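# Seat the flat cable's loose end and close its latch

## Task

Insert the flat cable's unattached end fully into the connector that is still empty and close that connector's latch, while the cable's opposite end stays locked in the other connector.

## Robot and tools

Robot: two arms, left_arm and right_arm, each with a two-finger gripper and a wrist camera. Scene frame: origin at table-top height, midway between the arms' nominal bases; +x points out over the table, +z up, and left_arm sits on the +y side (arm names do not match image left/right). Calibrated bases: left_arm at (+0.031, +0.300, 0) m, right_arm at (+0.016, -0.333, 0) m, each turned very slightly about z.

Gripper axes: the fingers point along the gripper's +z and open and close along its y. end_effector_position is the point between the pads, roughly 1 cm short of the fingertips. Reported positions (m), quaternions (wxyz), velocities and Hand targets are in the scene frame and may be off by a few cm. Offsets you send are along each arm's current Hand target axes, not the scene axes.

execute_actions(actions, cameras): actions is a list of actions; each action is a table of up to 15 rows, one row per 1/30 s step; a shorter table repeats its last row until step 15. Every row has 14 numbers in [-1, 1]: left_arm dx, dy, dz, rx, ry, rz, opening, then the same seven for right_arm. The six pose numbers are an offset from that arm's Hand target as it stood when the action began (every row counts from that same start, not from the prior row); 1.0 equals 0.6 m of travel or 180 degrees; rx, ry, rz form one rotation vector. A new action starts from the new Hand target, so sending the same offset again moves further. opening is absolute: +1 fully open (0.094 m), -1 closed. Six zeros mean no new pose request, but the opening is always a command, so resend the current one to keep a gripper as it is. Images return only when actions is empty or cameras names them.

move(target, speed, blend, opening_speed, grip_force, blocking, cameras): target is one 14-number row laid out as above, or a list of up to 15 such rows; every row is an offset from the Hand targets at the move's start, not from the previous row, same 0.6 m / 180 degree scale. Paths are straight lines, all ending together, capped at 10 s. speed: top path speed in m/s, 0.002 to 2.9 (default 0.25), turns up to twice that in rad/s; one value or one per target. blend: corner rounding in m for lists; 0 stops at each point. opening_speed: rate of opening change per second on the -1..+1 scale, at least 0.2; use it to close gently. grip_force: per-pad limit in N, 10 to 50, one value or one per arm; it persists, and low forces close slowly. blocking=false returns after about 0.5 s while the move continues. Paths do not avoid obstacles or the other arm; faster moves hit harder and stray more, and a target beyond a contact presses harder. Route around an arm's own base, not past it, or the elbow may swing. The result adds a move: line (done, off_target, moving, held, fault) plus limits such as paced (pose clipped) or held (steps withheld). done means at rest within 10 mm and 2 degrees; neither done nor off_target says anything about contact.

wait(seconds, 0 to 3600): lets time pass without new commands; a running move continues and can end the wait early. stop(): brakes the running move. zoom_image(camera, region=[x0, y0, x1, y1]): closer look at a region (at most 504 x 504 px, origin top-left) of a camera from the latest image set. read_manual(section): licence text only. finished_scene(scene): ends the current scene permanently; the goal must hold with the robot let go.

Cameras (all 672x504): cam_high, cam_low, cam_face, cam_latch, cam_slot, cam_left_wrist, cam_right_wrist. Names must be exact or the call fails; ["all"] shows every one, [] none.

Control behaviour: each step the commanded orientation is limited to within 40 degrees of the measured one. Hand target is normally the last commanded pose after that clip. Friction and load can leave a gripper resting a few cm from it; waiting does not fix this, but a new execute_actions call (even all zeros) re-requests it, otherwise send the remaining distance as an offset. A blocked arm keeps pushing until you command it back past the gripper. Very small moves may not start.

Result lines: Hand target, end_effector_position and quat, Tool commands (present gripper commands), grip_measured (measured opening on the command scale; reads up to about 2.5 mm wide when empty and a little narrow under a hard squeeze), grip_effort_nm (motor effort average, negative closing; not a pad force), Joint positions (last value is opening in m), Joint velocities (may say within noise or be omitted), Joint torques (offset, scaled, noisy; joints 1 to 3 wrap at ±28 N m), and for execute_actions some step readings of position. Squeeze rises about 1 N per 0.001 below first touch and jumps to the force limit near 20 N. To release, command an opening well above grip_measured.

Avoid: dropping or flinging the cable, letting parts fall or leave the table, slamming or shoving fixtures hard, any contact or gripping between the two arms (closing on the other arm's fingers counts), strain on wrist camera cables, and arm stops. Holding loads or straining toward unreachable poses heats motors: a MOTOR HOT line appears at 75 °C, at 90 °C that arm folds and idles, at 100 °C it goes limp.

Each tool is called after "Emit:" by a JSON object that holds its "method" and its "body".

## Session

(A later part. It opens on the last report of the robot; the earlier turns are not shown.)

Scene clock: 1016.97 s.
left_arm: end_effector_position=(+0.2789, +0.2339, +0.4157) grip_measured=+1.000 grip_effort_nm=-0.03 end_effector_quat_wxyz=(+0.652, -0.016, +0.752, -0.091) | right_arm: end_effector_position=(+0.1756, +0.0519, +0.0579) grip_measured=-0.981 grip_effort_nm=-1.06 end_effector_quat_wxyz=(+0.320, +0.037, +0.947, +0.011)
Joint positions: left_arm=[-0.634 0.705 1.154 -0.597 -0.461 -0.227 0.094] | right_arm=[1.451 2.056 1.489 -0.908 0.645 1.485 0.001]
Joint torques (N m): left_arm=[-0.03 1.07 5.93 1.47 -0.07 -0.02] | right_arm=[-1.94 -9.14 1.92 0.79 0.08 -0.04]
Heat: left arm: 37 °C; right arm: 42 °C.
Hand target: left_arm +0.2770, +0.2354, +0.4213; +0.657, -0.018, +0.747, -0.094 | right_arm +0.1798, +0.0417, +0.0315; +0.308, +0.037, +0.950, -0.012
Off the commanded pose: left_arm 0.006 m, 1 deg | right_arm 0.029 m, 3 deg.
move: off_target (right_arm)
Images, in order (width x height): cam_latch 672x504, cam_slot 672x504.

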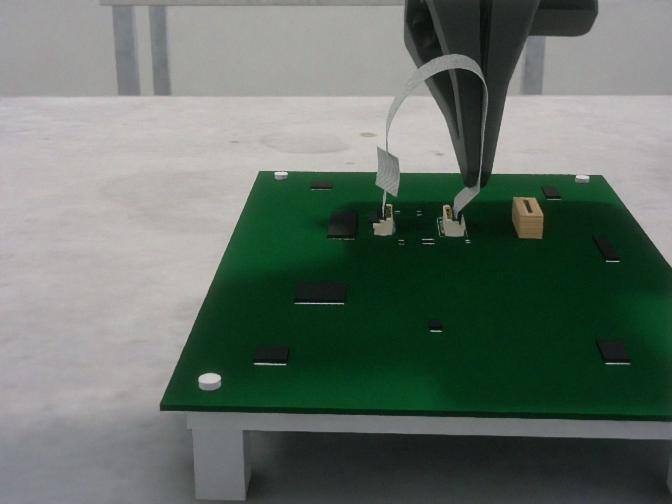

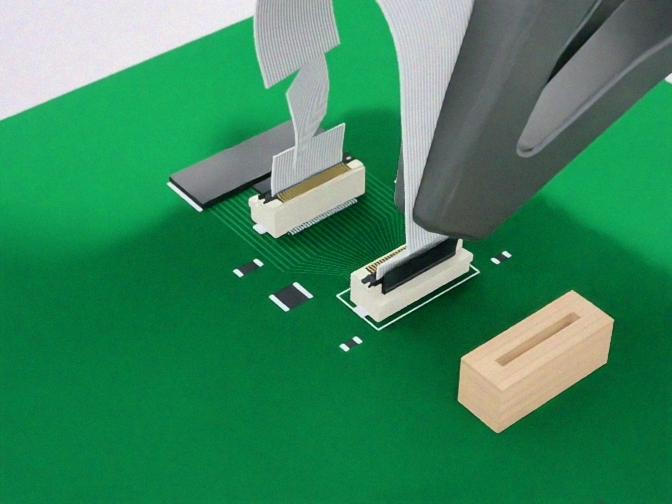

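Emit:
{"method": "move", "body": {"target": [[0,0,0,0,0,0,1,-0.015,-0.02,-0.02,0,0,0,-1],[0,0,0,0,0,0,1,0.005,-0.016,0.007,0,0,0,-1]], "speed": 0.03, "cameras": ["cam_slot","cam_latch"]}}

Emit:
{"method": "zoom_image", "body": {"camera": "cam_slot", "region": [340, 190, 490, 310]}}

Scene clock: 1022.03 s.
left_arm: end_effector_position=(+0.2789, +0.2339, +0.4157) grip_measured=+1.000 grip_effort_nm=-0.03 end_effector_quat_wxyz=(+0.652, -0.016, +0.752, -0.091) | right_arm: end_effector_position=(+0.1756, +0.0507, +0.0578) grip_measured=-0.981 grip_effort_nm=-1.06 end_effector_quat_wxyz=(+0.322, +0.044, +0.945, +0.030)
Joint positions: left_arm=[-0.634 0.705 1.154 -0.597 -0.461 -0.227 0.094] | right_arm=[1.451 2.021 1.432 -0.844 0.646 1.485 0.001]
Joint torques (N m): left_arm=[-0.06 0.99 5.91 1.46 -0.06 -0.01] | right_arm=[-2.09 -8.18 1.52 0.55 0.1 -0.08]
Heat: left arm: 37 °C; right arm: 41 °C.
Hand target: left_arm +0.2770, +0.2354, +0.4213; +0.657, -0.018, +0.747, -0.094 | right_arm +0.1791, +0.0320, +0.0262; +0.308, +0.037, +0.950, -0.012
Off the commanded pose: left_arm 0.006 m, 1 deg | right_arm 0.037 m, 5 deg.
move: off_target (right_arm)
Images, in order (width x height): cam_latch 672x504, cam_slot 672x504.

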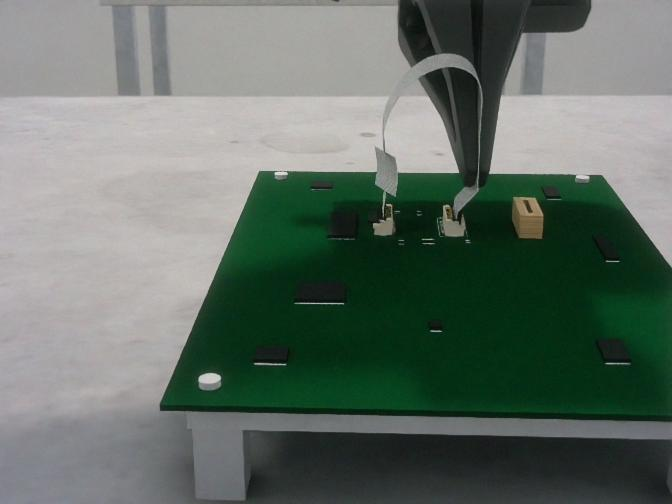

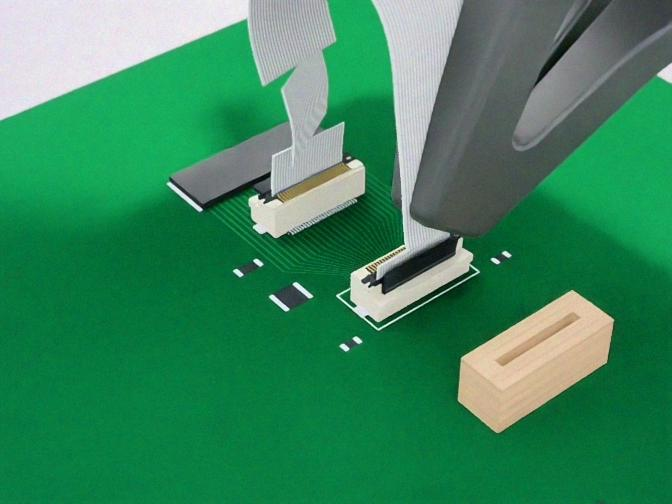

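Scaled by 3.360.

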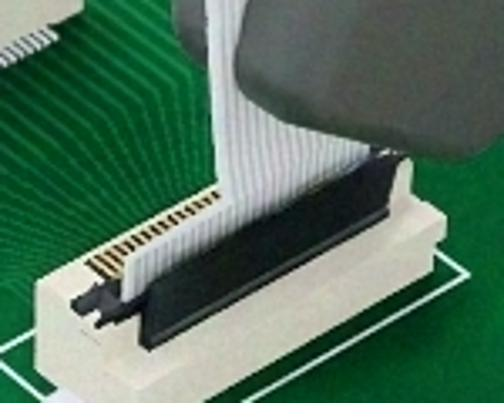

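Emit:
{"method": "move", "body": {"target": [[0,0,0,0,0,0,1,-0.021,0.012,-0.030,0,0,0,-1],[0,0,0,0,0,0,1,-0.021,0.012,-0.030,0,0,0,-0.78]], "speed": 0.03, "cameras": ["cam_slot"]}}

Emit:
{"method": "zoom_image", "body": {"camera": "cam_slot", "region": [340, 190, 490, 310]}}

Scene clock: 1026.30 s.
left_arm: end_effector_position=(+0.2789, +0.2339, +0.4157) grip_measured=+1.000 grip_effort_nm=-0.03 end_effector_quat_wxyz=(+0.652, -0.016, +0.752, -0.091) | right_arm: end_effector_position=(+0.1759, +0.0428, +0.0531) grip_measured=-0.783 grip_effort_nm=0.08 end_effector_quat_wxyz=(+0.310, +0.040, +0.950, +0.005)
Joint positions: left_arm=[-0.634 0.705 1.154 -0.597 -0.461 -0.227 0.094] | right_arm=[1.439 2.038 1.452 -0.9 0.625 1.485 0.01]
Joint torques (N m): left_arm=[-0.06 1.03 5.96 1.46 -0.06 0] | right_arm=[-0.92 -10.06 5.83 0.19 0.29 -0.06]
Heat: left arm: 37 °C; right arm: 40 °C.
Hand target: left_arm +0.2770, +0.2354, +0.4213; +0.657, -0.018, +0.747, -0.094 | right_arm +0.1792, +0.0393, +0.0482; +0.308, +0.037, +0.950, -0.011
Off the commanded pose: left_arm 0.006 m, 1 deg | right_arm 0.007 m, 2 deg.
move: done; target 2's new opening was sent with right_arm's hand 0.015 m and 3 deg from that target

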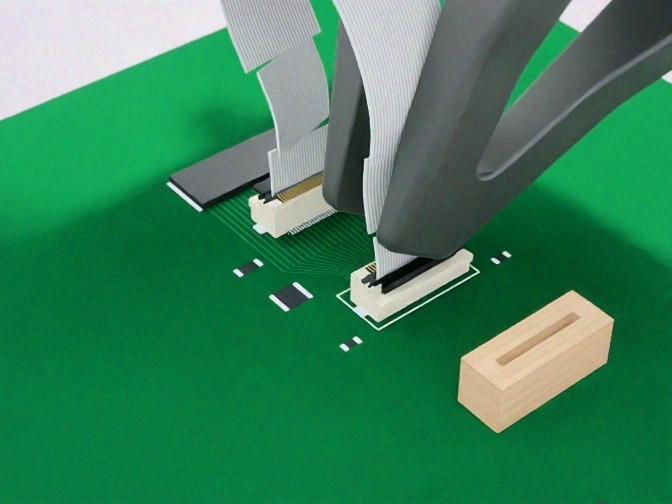

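Scaled by 3.360.

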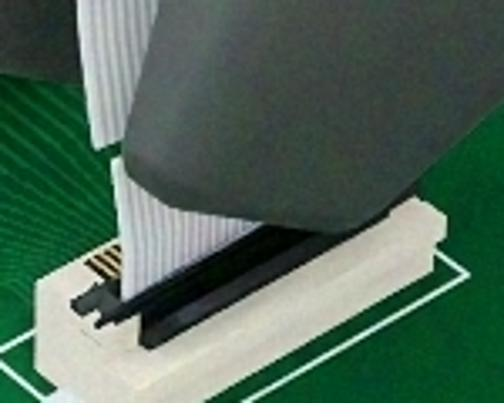

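Emit:
{"method": "move", "body": {"target": [0,0,0,0,0,0,1,-0.001,-0.015,0.0005,0,0,0,-0.78], "speed": 0.03, "cameras": ["cam_slot","cam_latch"]}}

Emit:
{"method": "zoom_image", "body": {"camera": "cam_slot", "region": [340, 190, 490, 310]}}

Emit:
{"method": "zoom_image", "body": {"camera": "cam_latch", "region": [420, 180, 500, 240]}}

Scene clock: 1031.17 s.
left_arm: end_effector_position=(+0.2789, +0.2339, +0.4157) grip_measured=+1.000 grip_effort_nm=-0.03 end_effector_quat_wxyz=(+0.652, -0.016, +0.752, -0.091) | right_arm: end_effector_position=(+0.1763, +0.0412, +0.0513) grip_measured=-0.782 grip_effort_nm=0.08 end_effector_quat_wxyz=(+0.309, +0.040, +0.950, +0.003)
Joint positions: left_arm=[-0.634 0.705 1.154 -0.597 -0.461 -0.227 0.094] | right_arm=[1.438 2.038 1.446 -0.896 0.624 1.484 0.01]
Joint torques (N m): left_arm=[-0.01 1.07 5.9 1.47 -0.06 -0.01] | right_arm=[-0.96 -12.88 3.11 0.32 0.33 -0.09]
Heat: left arm: 37 °C; right arm: 40 °C.
Hand target: left_arm +0.2770, +0.2354, +0.4213; +0.657, -0.018, +0.747, -0.094 | right_arm +0.1793, +0.0302, +0.0483; +0.308, +0.037, +0.950, -0.012
Off the commanded pose: left_arm 0.006 m, 1 deg | right_arm 0.012 m, 2 deg.
move: off_target (right_arm)
Images, in order (width x height): cam_latch 672x504, cam_slot 672x504.

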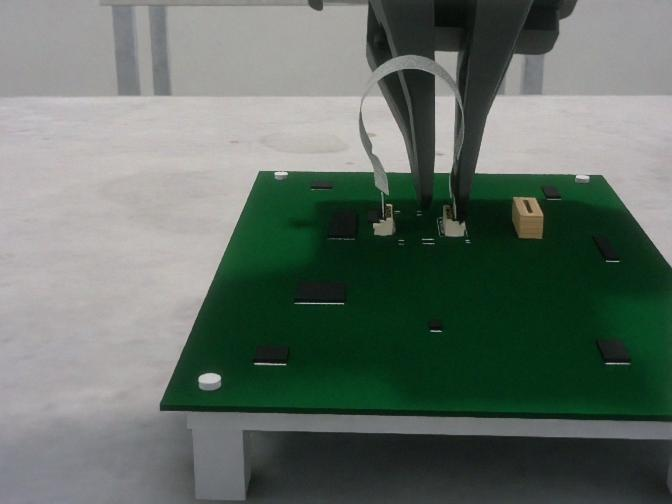

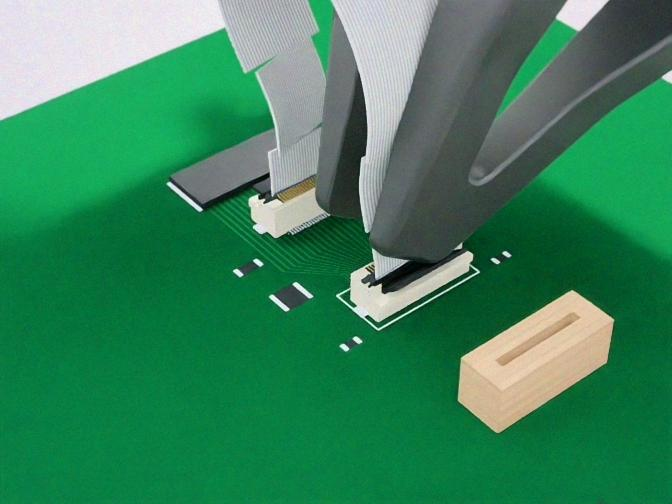

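Scaled by 3.360.

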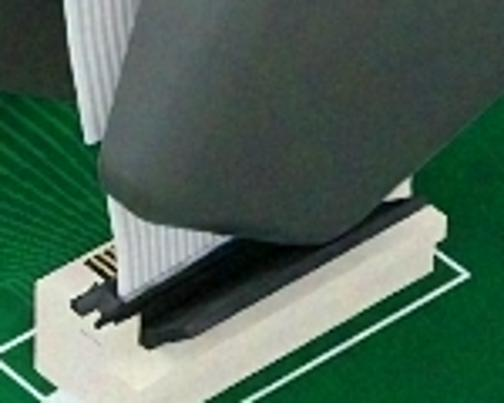

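Scaled by 6.300.

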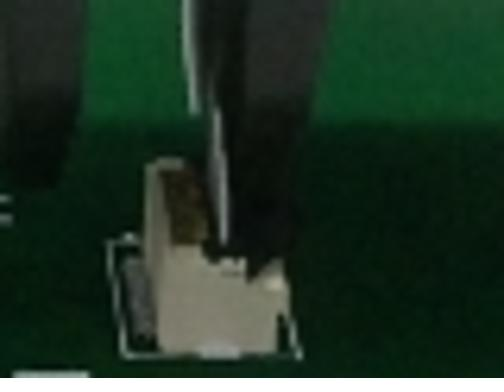

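Emit:
{"method": "move", "body": {"target": [0,0,0,0,0,0,1,0.012,-0.006,0.0165,0,0,0,-0.78], "speed": 0.03, "cameras": ["cam_slot","cam_latch"]}}

Emit:
{"method": "zoom_image", "body": {"camera": "cam_slot", "region": [340, 190, 490, 310]}}

Emit:
{"method": "zoom_image", "body": {"camera": "cam_latch", "region": [420, 180, 500, 240]}}

Scene clock: 1034.83 s.
left_arm: end_effector_position=(+0.2789, +0.2339, +0.4157) grip_measured=+1.000 grip_effort_nm=-0.03 end_effector_quat_wxyz=(+0.652, -0.016, +0.752, -0.091) | right_arm: end_effector_position=(+0.1778, +0.0405, +0.0497) grip_measured=-0.782 grip_effort_nm=0.08 end_effector_quat_wxyz=(+0.315, +0.043, +0.948, +0.013)
Joint positions: left_arm=[-0.634 0.705 1.154 -0.597 -0.461 -0.227 0.094] | right_arm=[1.438 2.025 1.412 -0.854 0.635 1.483 0.01]
Joint torques (N m): left_arm=[-0.05 1.05 5.96 1.45 -0.06 -0.02] | right_arm=[-0.96 -11.1 2.25 0.4 0.18 -0.1]
Heat: left arm: 37 °C; right arm: 40 °C.
Hand target: left_arm +0.2770, +0.2354, +0.4213; +0.657, -0.018, +0.747, -0.094 | right_arm +0.1790, +0.0267, +0.0361; +0.308, +0.037, +0.950, -0.012
Off the commanded pose: left_arm 0.006 m, 1 deg | right_arm 0.020 m, 3 deg.
move: off_target (right_arm)
Images, in order (width x height): cam_latch 672x504, cam_slot 672x504.

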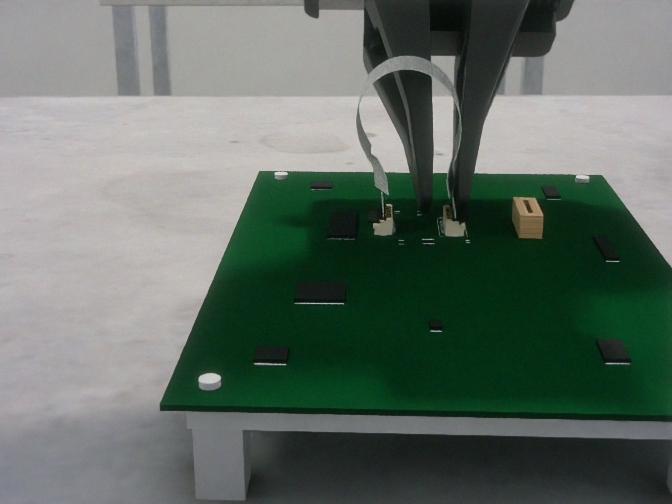

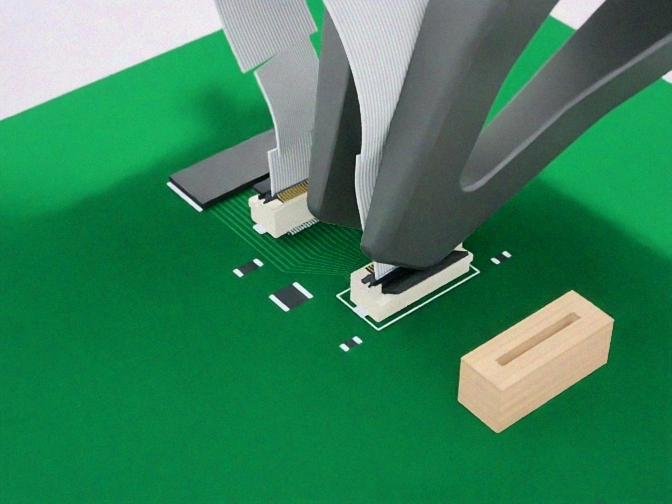

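Scaled by 3.360.

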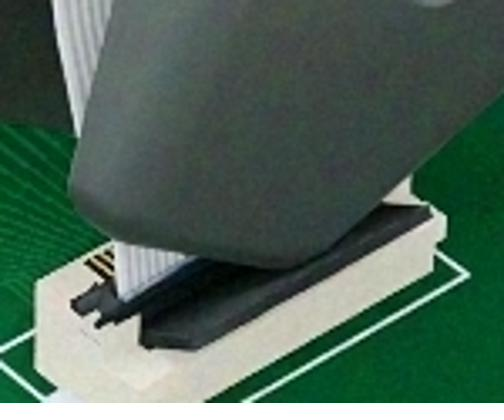

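Scaled by 6.300.

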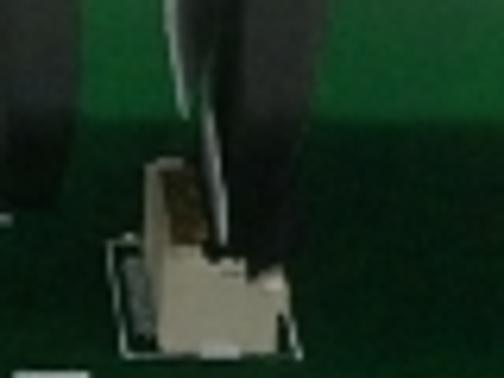

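Working: flap opening outward further. Continue pushing −y and down.

Emit:
{"method": "move", "body": {"target": [0,0,0,0,0,0,1,0.012,-0.009,0.0165,0,0,0,-0.78], "speed": 0.03, "cameras": ["cam_slot","cam_latch"]}}

Emit:
{"method": "zoom_image", "body": {"camera": "cam_slot", "region": [340, 190, 490, 310]}}

Emit:
{"method": "zoom_image", "body": {"camera": "cam_latch", "region": [420, 180, 500, 240]}}

Scene clock: 1038.83 s.
left_arm: end_effector_position=(+0.2789, +0.2339, +0.4157) grip_measured=+1.000 grip_effort_nm=-0.03 end_effector_quat_wxyz=(+0.652, -0.016, +0.752, -0.091) | right_arm: end_effector_position=(+0.1815, +0.0398, +0.0487) grip_measured=-0.782 grip_effort_nm=0.08 end_effector_quat_wxyz=(+0.329, +0.049, +0.943, +0.026)
Joint positions: left_arm=[-0.634 0.705 1.154 -0.597 -0.461 -0.227 0.094] | right_arm=[1.438 2.008 1.367 -0.794 0.661 1.483 0.01]
Joint torques (N m): left_arm=[-0.01 1.07 5.9 1.47 -0.08 -0.01] | right_arm=[-1.26 -9.31 1.77 0.36 -0.04 -0.11]
Heat: left arm: 37 °C; right arm: 39 °C.
Hand target: left_arm +0.2770, +0.2354, +0.4213; +0.657, -0.018, +0.747, -0.094 | right_arm +0.1785, +0.0212, +0.0238; +0.308, +0.037, +0.950, -0.012
Off the commanded pose: left_arm 0.006 m, 1 deg | right_arm 0.031 m, 5 deg.
move: off_target (right_arm)
Images, in order (width x height): cam_latch 672x504, cam_slot 672x504.

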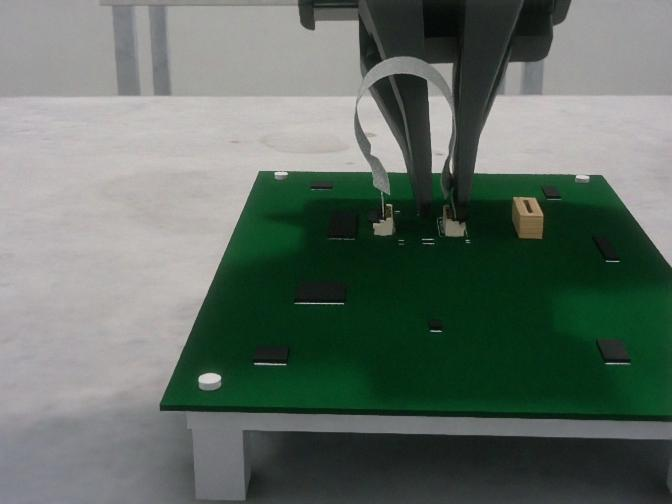

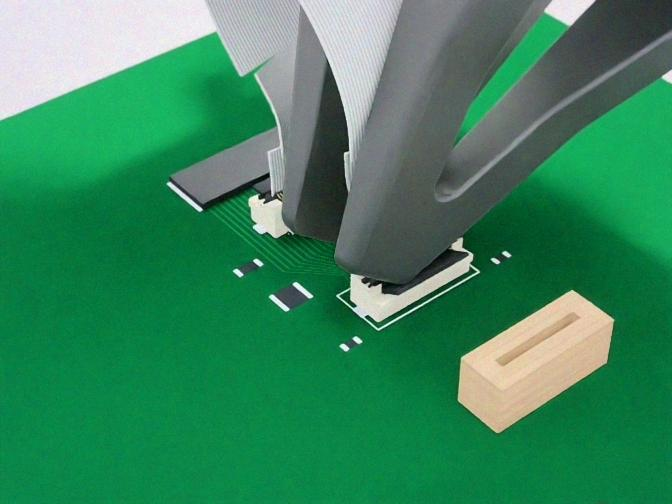

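Scaled by 3.360.

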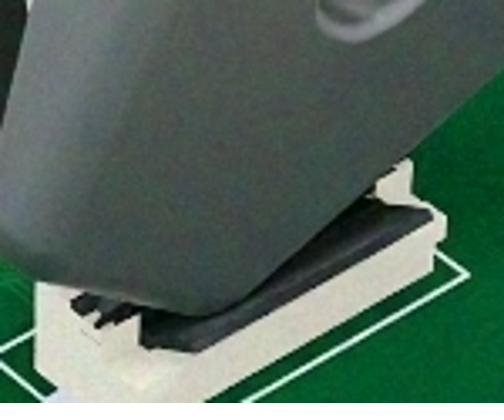

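Scaled by 6.300.

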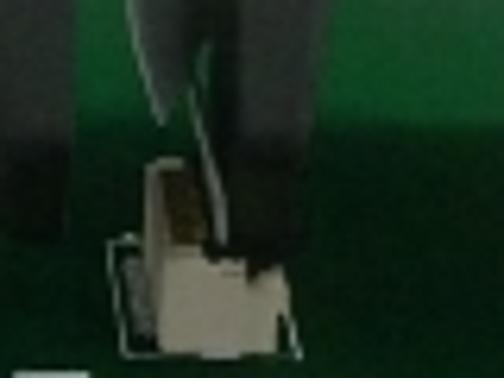

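Emit:
{"method": "move", "body": {"target": [[0,0,0,0,0,0,1,-0.035,0.02,-0.048,0,0,0,-0.75],[0,0,0,0,0,0,1,-0.06,0.03,-0.078,0,0,0,-0.3]], "speed": 0.04, "cameras": ["cam_slot","cam_latch"]}}

Emit:
{"method": "zoom_image", "body": {"camera": "cam_slot", "region": [340, 190, 490, 310]}}

Emit:
{"method": "zoom_image", "body": {"camera": "cam_latch", "region": [360, 180, 480, 250]}}

Scene clock: 1044.67 s.
left_arm: end_effector_position=(+0.2789, +0.2339, +0.4157) grip_measured=+1.000 grip_effort_nm=-0.03 end_effector_quat_wxyz=(+0.652, -0.016, +0.752, -0.091) | right_arm: end_effector_position=(+0.1757, +0.0347, +0.0772) grip_measured=-0.303 grip_effort_nm=0.09 end_effector_quat_wxyz=(+0.300, +0.035, +0.953, -0.012)
Joint positions: left_arm=[-0.634 0.705 1.154 -0.597 -0.461 -0.227 0.094] | right_arm=[1.431 2.008 1.517 -1.026 0.608 1.476 0.033]
Joint torques (N m): left_arm=[-0.02 1.01 5.96 1.46 -0.07 -0.01] | right_arm=[-0.68 -10.63 7.34 0.16 0.44 -0.04]
Heat: left arm: 37 °C; right arm: 38 °C.
Hand target: left_arm +0.2770, +0.2354, +0.4213; +0.657, -0.018, +0.747, -0.094 | right_arm +0.1816, +0.0390, +0.0829; +0.308, +0.037, +0.950, -0.012
Off the commanded pose: left_arm 0.006 m, 1 deg | right_arm 0.009 m, 1 deg.
move: done
Images, in order (width x height): cam_latch 672x504, cam_slot 672x504.

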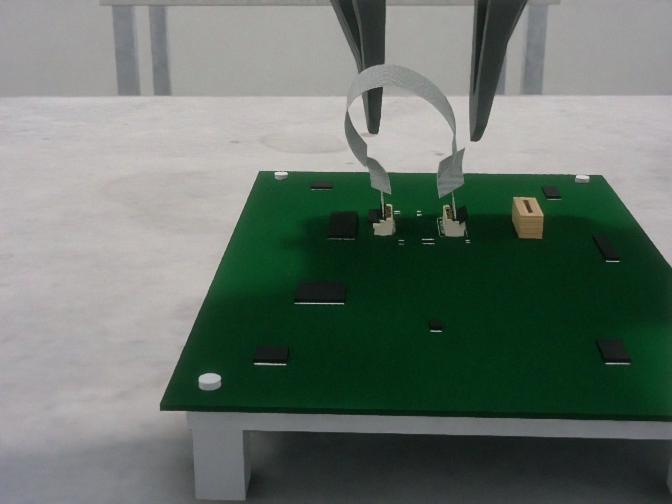

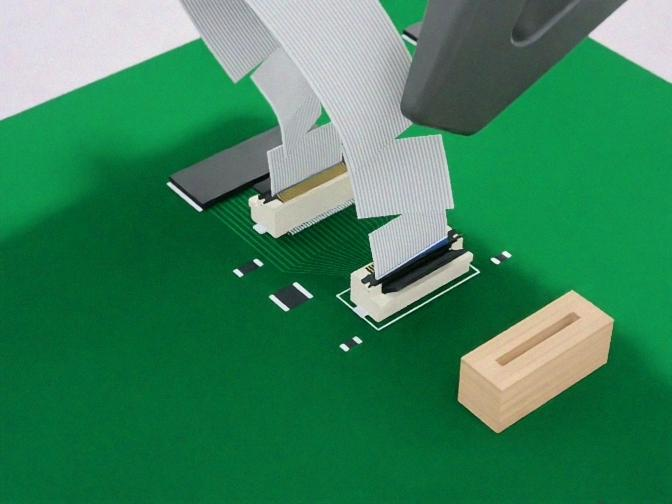

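Scaled by 3.360.

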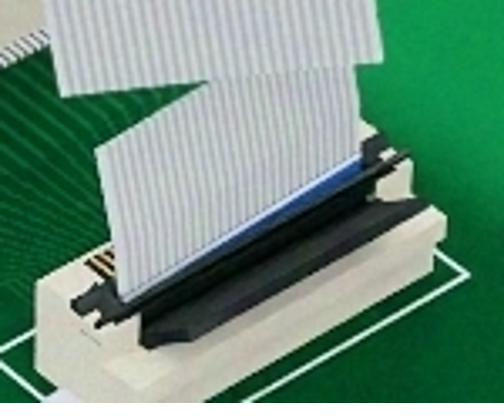

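Scaled by 4.200.

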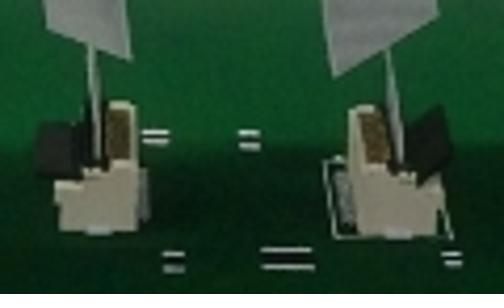

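Emit:
{"method": "zoom_image", "body": {"camera": "cam_slot", "region": [355, 220, 415, 300]}}

Emit:
{"method": "zoom_image", "body": {"camera": "cam_slot", "region": [420, 220, 480, 280]}}

Emit:
{"method": "zoom_image", "body": {"camera": "cam_latch", "region": [430, 195, 480, 245]}}

Emit:
{"method": "execute_actions", "body": {"actions": [], "cameras": ["cam_face"]}}

Emit:
{"method": "zoom_image", "body": {"camera": "cam_face", "region": [250, 190, 310, 235]}}

Scaled by 6.300.

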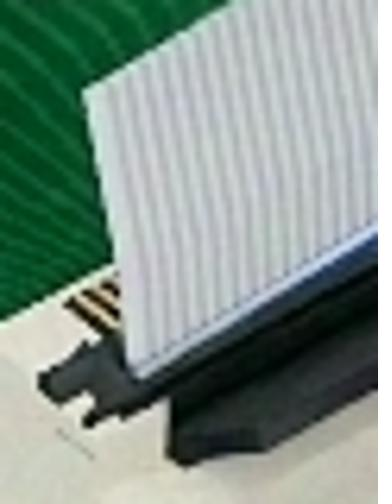

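Scaled by 8.400.

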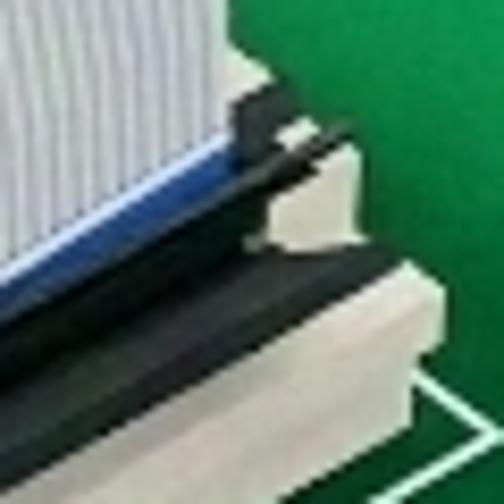

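Scaled by 10.080.

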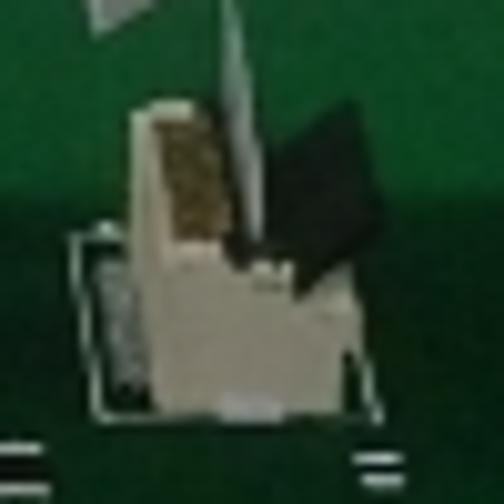

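Scene clock: 1057.53 s.
left_arm: end_effector_position=(+0.2789, +0.2339, +0.4157) grip_measured=+1.000 grip_effort_nm=-0.03 end_effector_quat_wxyz=(+0.652, -0.016, +0.752, -0.091) | right_arm: end_effector_position=(+0.1757, +0.0347, +0.0772) grip_measured=-0.302 grip_effort_nm=0.09 end_effector_quat_wxyz=(+0.300, +0.035, +0.953, -0.012)
Joint positions: left_arm=[-0.634 0.705 1.154 -0.597 -0.461 -0.227 0.094] | right_arm=[1.431 2.008 1.517 -1.026 0.608 1.476 0.033]
Joint velocities: within noise
Joint torques (N m): left_arm=[-0.02 1.05 5.98 1.46 -0.05 -0.01] | right_arm=[-0.65 -10.62 7.41 0.19 0.47 -0.05]
Heat: left arm: 37 °C; right arm: 37 °C.
Hand target: left_arm +0.2770, +0.2354, +0.4213; +0.657, -0.018, +0.747, -0.094 | right_arm +0.1816, +0.0390, +0.0829; +0.308, +0.037, +0.950, -0.012
Tool commands: left_gripper/opening=+1.0 right_gripper/opening=-0.3
Off the commanded pose: left_arm 0.006 m, 1 deg | right_arm 0.009 m, 1 deg.
Images, in order (width x height): cam_face 672x504.

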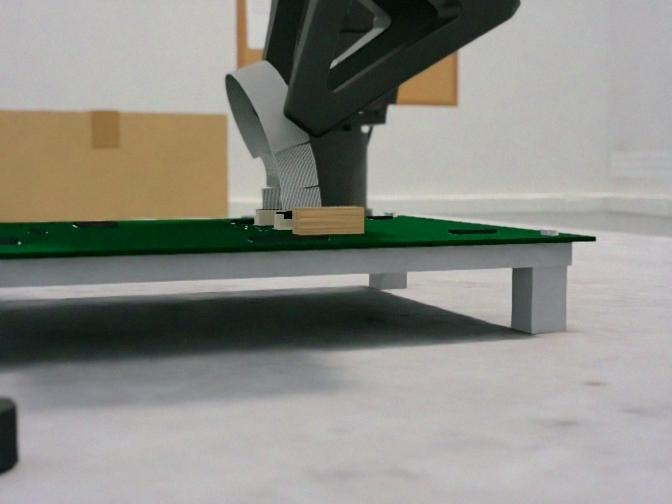

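Scaled by 8.400.

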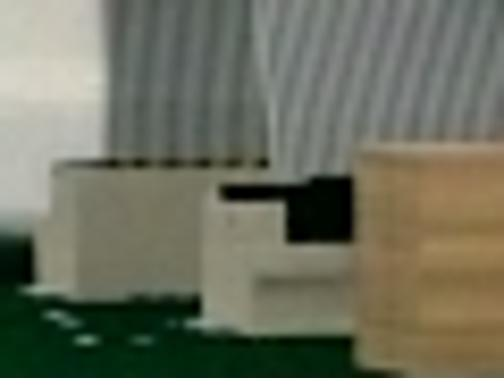

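Emit:
{"method": "move", "body": {"target": [[0,0,0,0,0,0,1,0.0295,0.004,0.0415,0,0,0,-0.3],[0,0,0,0,0,0,1,0.0295,0.004,0.0415,0,0,0,-1],[0,0,0,0,0,0,1,0.05,0.004,0.069,0,0,0,-1]], "speed": 0.03, "cameras": ["cam_slot","cam_latch"]}}

Emit:
{"method": "zoom_image", "body": {"camera": "cam_slot", "region": [340, 190, 490, 310]}}

Emit:
{"method": "zoom_image", "body": {"camera": "cam_latch", "region": [400, 160, 520, 250]}}

Scene clock: 1068.20 s.
left_arm: end_effector_position=(+0.2789, +0.2339, +0.4157) grip_measured=+1.000 grip_effort_nm=-0.03 end_effector_quat_wxyz=(+0.652, -0.016, +0.752, -0.091) | right_arm: end_effector_position=(+0.1774, +0.0465, +0.0586) grip_measured=-0.981 grip_effort_nm=-1.06 end_effector_quat_wxyz=(+0.316, +0.036, +0.948, +0.004)
Joint positions: left_arm=[-0.634 0.705 1.154 -0.597 -0.461 -0.227 0.094] | right_arm=[1.442 2.046 1.481 -0.919 0.638 1.476 0.001]
Joint torques (N m): left_arm=[-0.03 1.05 5.91 1.46 -0.06 -0.01] | right_arm=[-1.51 -8.32 2.24 0.97 0.16 -0.02]
Heat: left arm: 37 °C; right arm: 36 °C.
Hand target: left_arm +0.2770, +0.2354, +0.4213; +0.657, -0.018, +0.747, -0.094 | right_arm +0.1818, +0.0415, +0.0318; +0.308, +0.037, +0.950, -0.012
Off the commanded pose: left_arm 0.006 m, 1 deg | right_arm 0.028 m, 2 deg.
move: off_target (right_arm); target 2's new opening was sent with right_arm's hand 0.011 m and 2 deg from that target
Images, in order (width x height): cam_latch 672x504, cam_slot 672x504.

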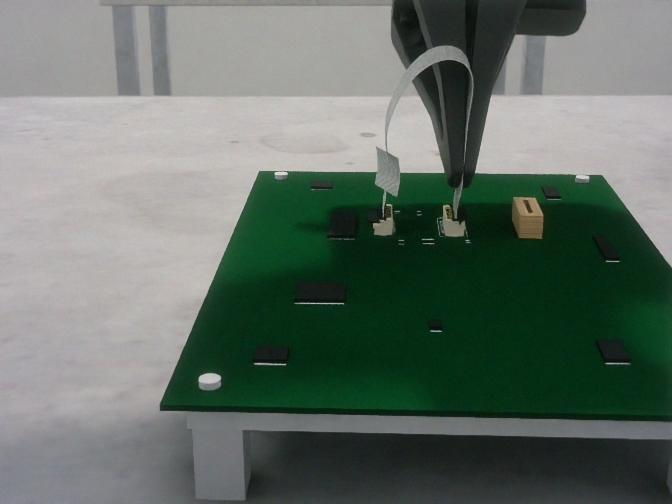

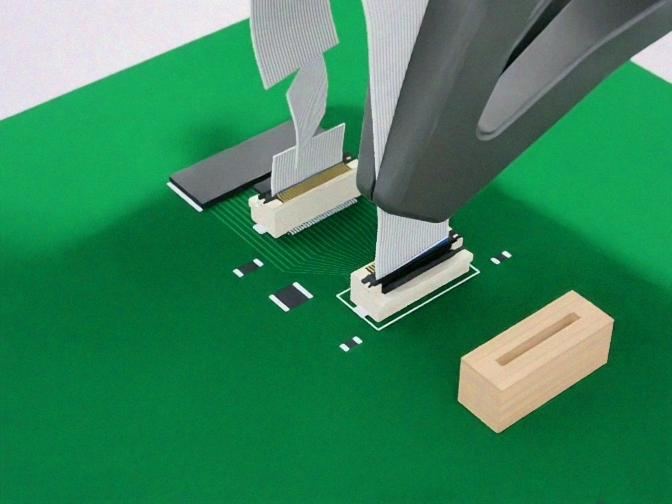

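Scaled by 3.360.

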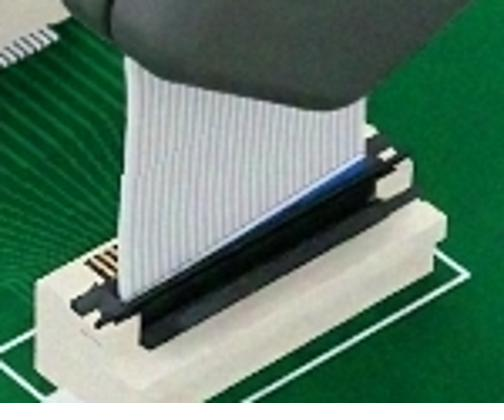

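Scaled by 4.200.

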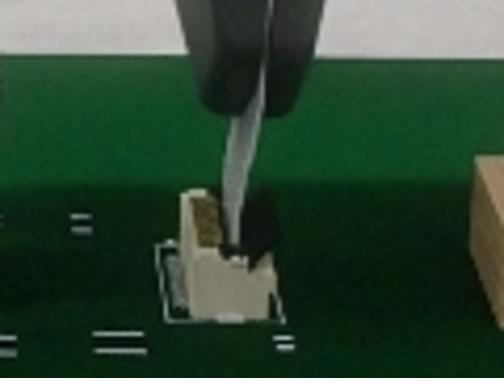

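Emit:
{"method": "move", "body": {"target": [0,0,0,0,0,0,1,0.017,-0.004,0.02,0,0,0,-1], "speed": 0.02, "cameras": ["cam_slot"]}}

Emit:
{"method": "zoom_image", "body": {"camera": "cam_slot", "region": [340, 190, 490, 310]}}

Scene clock: 1072.47 s.
left_arm: end_effector_position=(+0.2789, +0.2339, +0.4157) grip_measured=+1.000 grip_effort_nm=-0.03 end_effector_quat_wxyz=(+0.652, -0.016, +0.752, -0.091) | right_arm: end_effector_position=(+0.1764, +0.0470, +0.0569) grip_measured=-0.981 grip_effort_nm=-1.06 end_effector_quat_wxyz=(+0.332, +0.031, +0.943, +0.010)
Joint positions: left_arm=[-0.634 0.705 1.154 -0.597 -0.461 -0.227 0.094] | right_arm=[1.457 2.041 1.45 -0.882 0.672 1.476 0.001]
Joint torques (N m): left_arm=[-0.03 1.06 5.94 1.46 -0.07 -0.01] | right_arm=[-2.71 -6.68 1.43 1.15 -0.14 0.08]
Heat: left arm: 37 °C; right arm: 36 °C.
Hand target: left_arm +0.2770, +0.2354, +0.4213; +0.657, -0.018, +0.747, -0.094 | right_arm +0.1803, +0.0393, +0.0160; +0.308, +0.037, +0.951, -0.012
Off the commanded pose: left_arm 0.006 m, 1 deg | right_arm 0.042 m, 4 deg.
move: off_target (right_arm)

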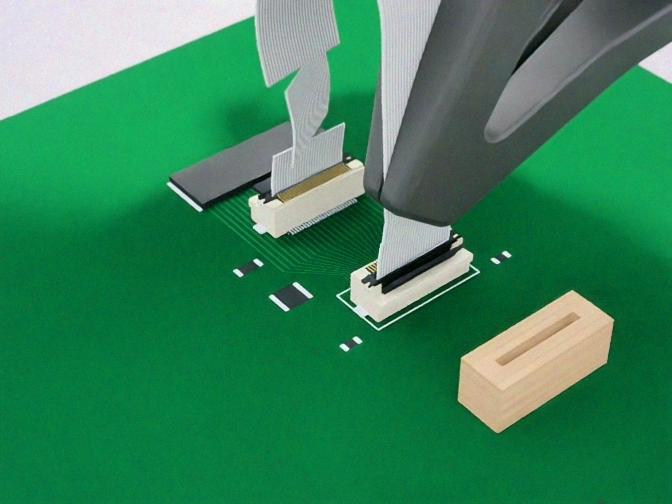

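Scaled by 3.360.

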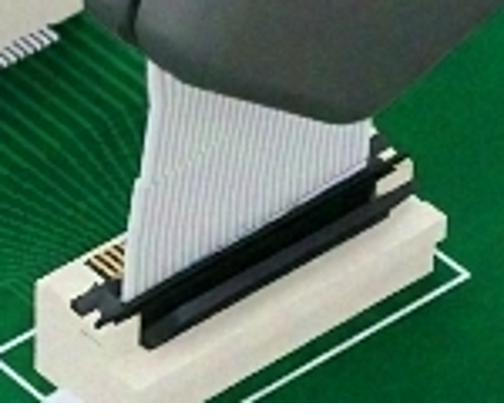

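Emit:
{"method": "move", "body": {"target": [[0,0,0,0,0,0,1,-0.032,0.012,-0.0435,0,0,0,-1],[0,0,0,0,0,0,1,-0.032,0.012,-0.0435,0,0,0,-0.82]], "speed": 0.03, "cameras": ["cam_slot","cam_latch"]}}

Emit:
{"method": "zoom_image", "body": {"camera": "cam_slot", "region": [340, 190, 490, 310]}}

Emit:
{"method": "zoom_image", "body": {"camera": "cam_latch", "region": [400, 160, 520, 250]}}

Scene clock: 1077.53 s.
left_arm: end_effector_position=(+0.2789, +0.2339, +0.4157) grip_measured=+1.000 grip_effort_nm=-0.03 end_effector_quat_wxyz=(+0.652, -0.016, +0.752, -0.091) | right_arm: end_effector_position=(+0.1765, +0.0452, +0.0523) grip_measured=-0.823 grip_effort_nm=0.09 end_effector_quat_wxyz=(+0.309, +0.034, +0.950, -0.005)
Joint positions: left_arm=[-0.634 0.705 1.154 -0.597 -0.461 -0.227 0.094] | right_arm=[1.439 2.062 1.486 -0.928 0.626 1.476 0.008]
Joint torques (N m): left_arm=[-0.06 1.06 5.89 1.47 -0.07 -0.02] | right_arm=[-1.09 -10.04 6.19 0.31 0.26 -0.03]
Heat: left arm: 37 °C; right arm: 36 °C.
Hand target: left_arm +0.2770, +0.2354, +0.4213; +0.657, -0.018, +0.747, -0.094 | right_arm +0.1811, +0.0463, +0.0485; +0.308, +0.037, +0.950, -0.012
Off the commanded pose: left_arm 0.006 m, 1 deg | right_arm 0.006 m, 1 deg.
move: done; target 2's new opening was sent with right_arm's hand 0.012 m and 2 deg from that target
Images, in order (width x height): cam_latch 672x504, cam_slot 672x504.

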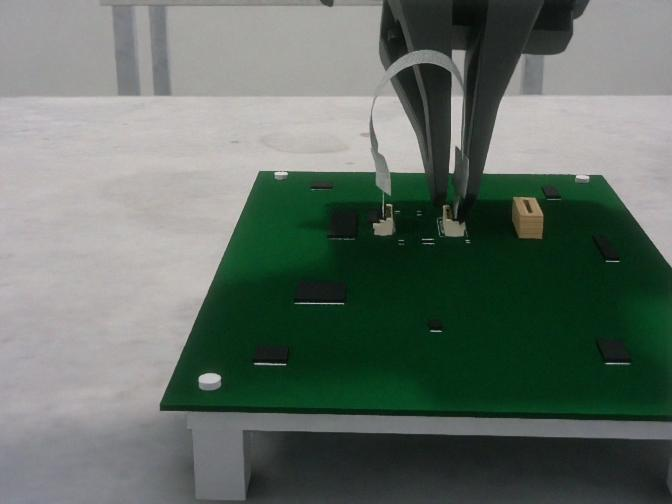

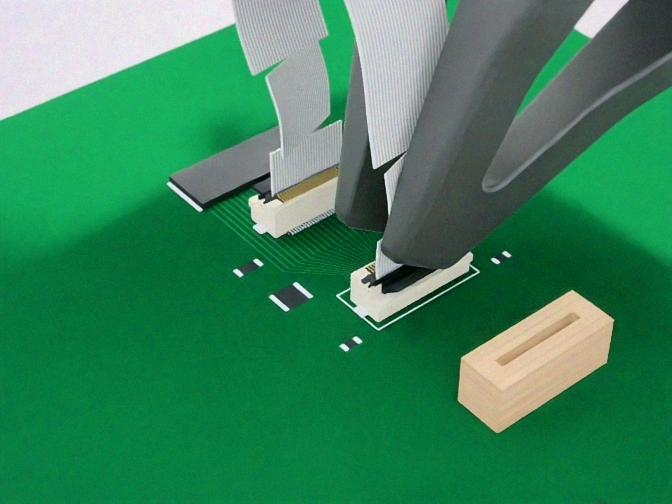

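Scaled by 3.360.

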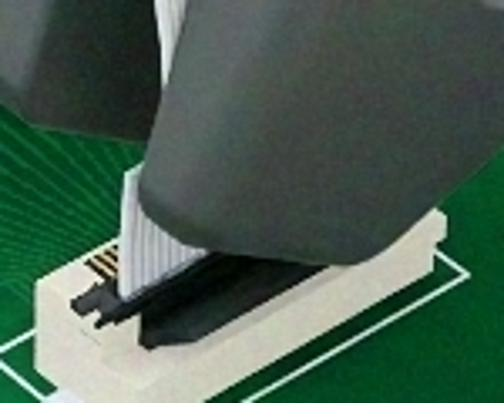

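Scaled by 4.200.

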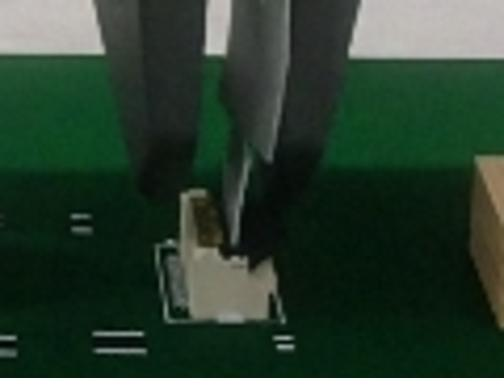

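Emit:
{"method": "move", "body": {"target": [0,0,0,0,0,0,1,0.013,-0.0015,0.019,0,0,0,-0.82], "speed": 0.03, "cameras": ["cam_slot","cam_latch"]}}

Emit:
{"method": "zoom_image", "body": {"camera": "cam_slot", "region": [340, 190, 490, 310]}}

Emit:
{"method": "zoom_image", "body": {"camera": "cam_latch", "region": [420, 190, 490, 245]}}

Scene clock: 1081.97 s.
left_arm: end_effector_position=(+0.2789, +0.2339, +0.4157) grip_measured=+1.000 grip_effort_nm=-0.03 end_effector_quat_wxyz=(+0.652, -0.016, +0.752, -0.091) | right_arm: end_effector_position=(+0.1774, +0.0473, +0.0504) grip_measured=-0.822 grip_effort_nm=0.07 end_effector_quat_wxyz=(+0.309, +0.035, +0.950, -0.002)
Joint positions: left_arm=[-0.634 0.705 1.154 -0.597 -0.461 -0.227 0.094] | right_arm=[1.438 2.068 1.486 -0.915 0.625 1.476 0.008]
Joint torques (N m): left_arm=[-0.05 0.99 5.94 1.46 -0.07 -0.01] | right_arm=[-0.88 -9.37 3.85 0.68 0.27 -0.01]
Heat: left arm: 37 °C; right arm: 36 °C.
Hand target: left_arm +0.2770, +0.2354, +0.4213; +0.657, -0.018, +0.747, -0.094 | right_arm +0.1815, +0.0454, +0.0347; +0.308, +0.037, +0.950, -0.011
Off the commanded pose: left_arm 0.006 m, 1 deg | right_arm 0.016 m, 1 deg.
move: off_target (right_arm)
Images, in order (width x height): cam_latch 672x504, cam_slot 672x504.

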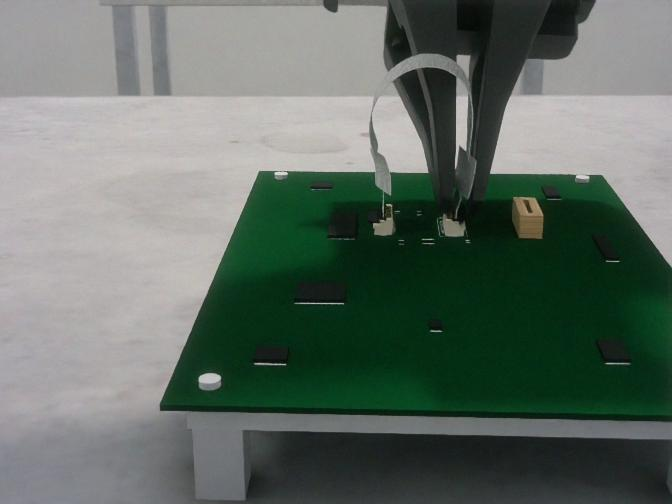

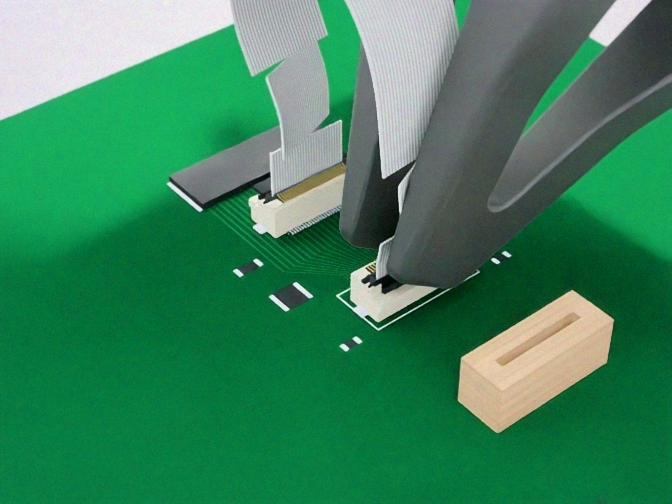

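Scaled by 3.360.

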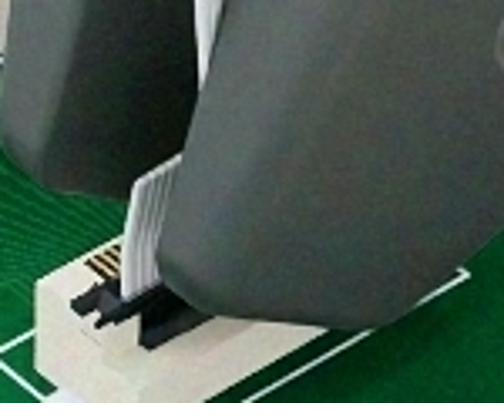

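Scaled by 7.200.

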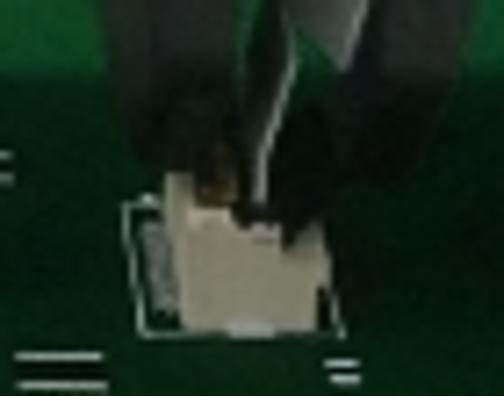

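Emit:
{"method": "move", "body": {"target": [0,0,0,0,0,0,1,0.0125,-0.011,0.0165,0,0,0,-0.82], "speed": 0.03, "cameras": ["cam_slot","cam_latch"]}}

Emit:
{"method": "zoom_image", "body": {"camera": "cam_slot", "region": [340, 190, 490, 310]}}

Emit:
{"method": "zoom_image", "body": {"camera": "cam_latch", "region": [420, 190, 490, 245]}}

Scene clock: 1086.83 s.
left_arm: end_effector_position=(+0.2789, +0.2339, +0.4157) grip_measured=+1.000 grip_effort_nm=-0.03 end_effector_quat_wxyz=(+0.652, -0.016, +0.752, -0.091) | right_arm: end_effector_position=(+0.1854, +0.0453, +0.0452) grip_measured=-0.821 grip_effort_nm=0.03 end_effector_quat_wxyz=(+0.333, +0.041, +0.942, +0.003)
Joint positions: left_arm=[-0.634 0.705 1.154 -0.597 -0.461 -0.227 0.094] | right_arm=[1.435 2.069 1.441 -0.851 0.674 1.476 0.008]
Joint torques (N m): left_arm=[-0.05 1.03 5.93 1.46 -0.07 -0.01] | right_arm=[-0.66 -9.61 2.88 0.63 -0.16 0.02]
Heat: left arm: 37 °C; right arm: 36 °C.
Hand target: left_arm +0.2770, +0.2354, +0.4213; +0.657, -0.018, +0.747, -0.094 | right_arm +0.1808, +0.0389, +0.0223; +0.308, +0.037, +0.950, -0.012
Off the commanded pose: left_arm 0.006 m, 1 deg | right_arm 0.024 m, 3 deg.
move: off_target (right_arm)
Images, in order (width x height): cam_latch 672x504, cam_slot 672x504.

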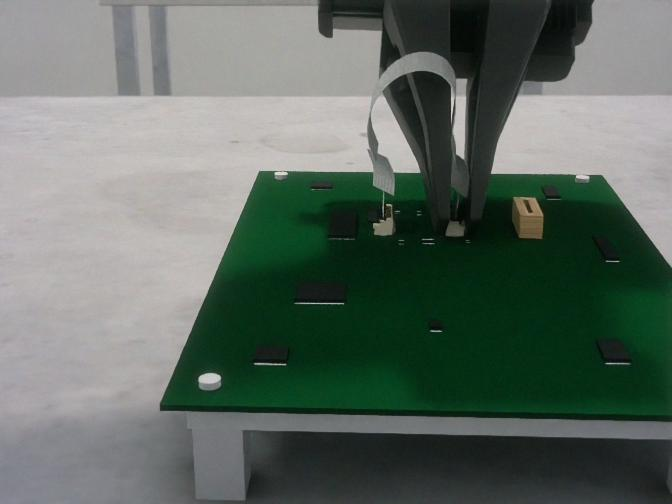

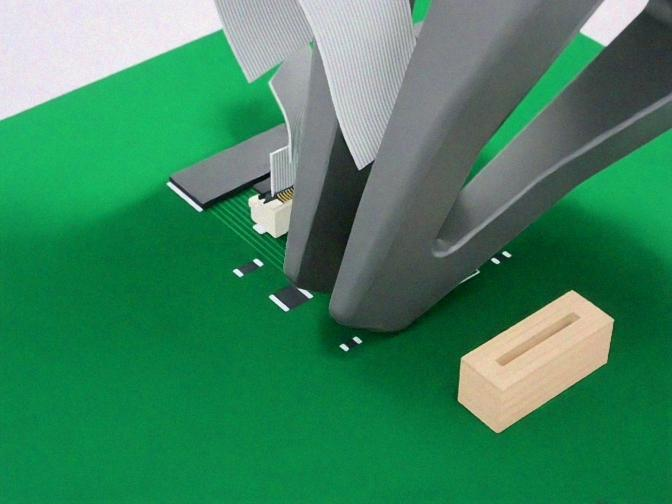

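Scaled by 3.360.

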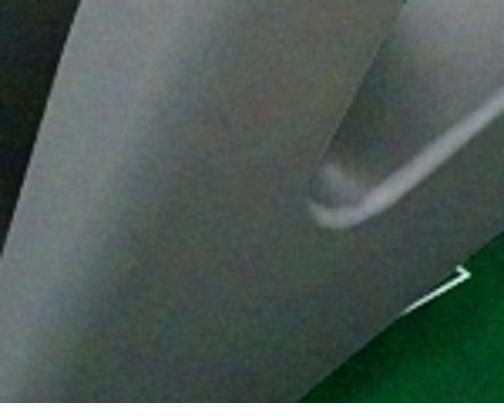

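Scaled by 7.200.

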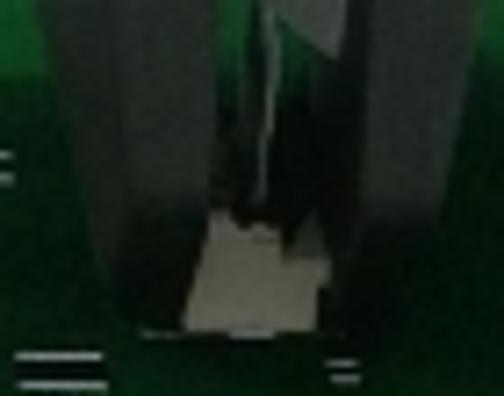

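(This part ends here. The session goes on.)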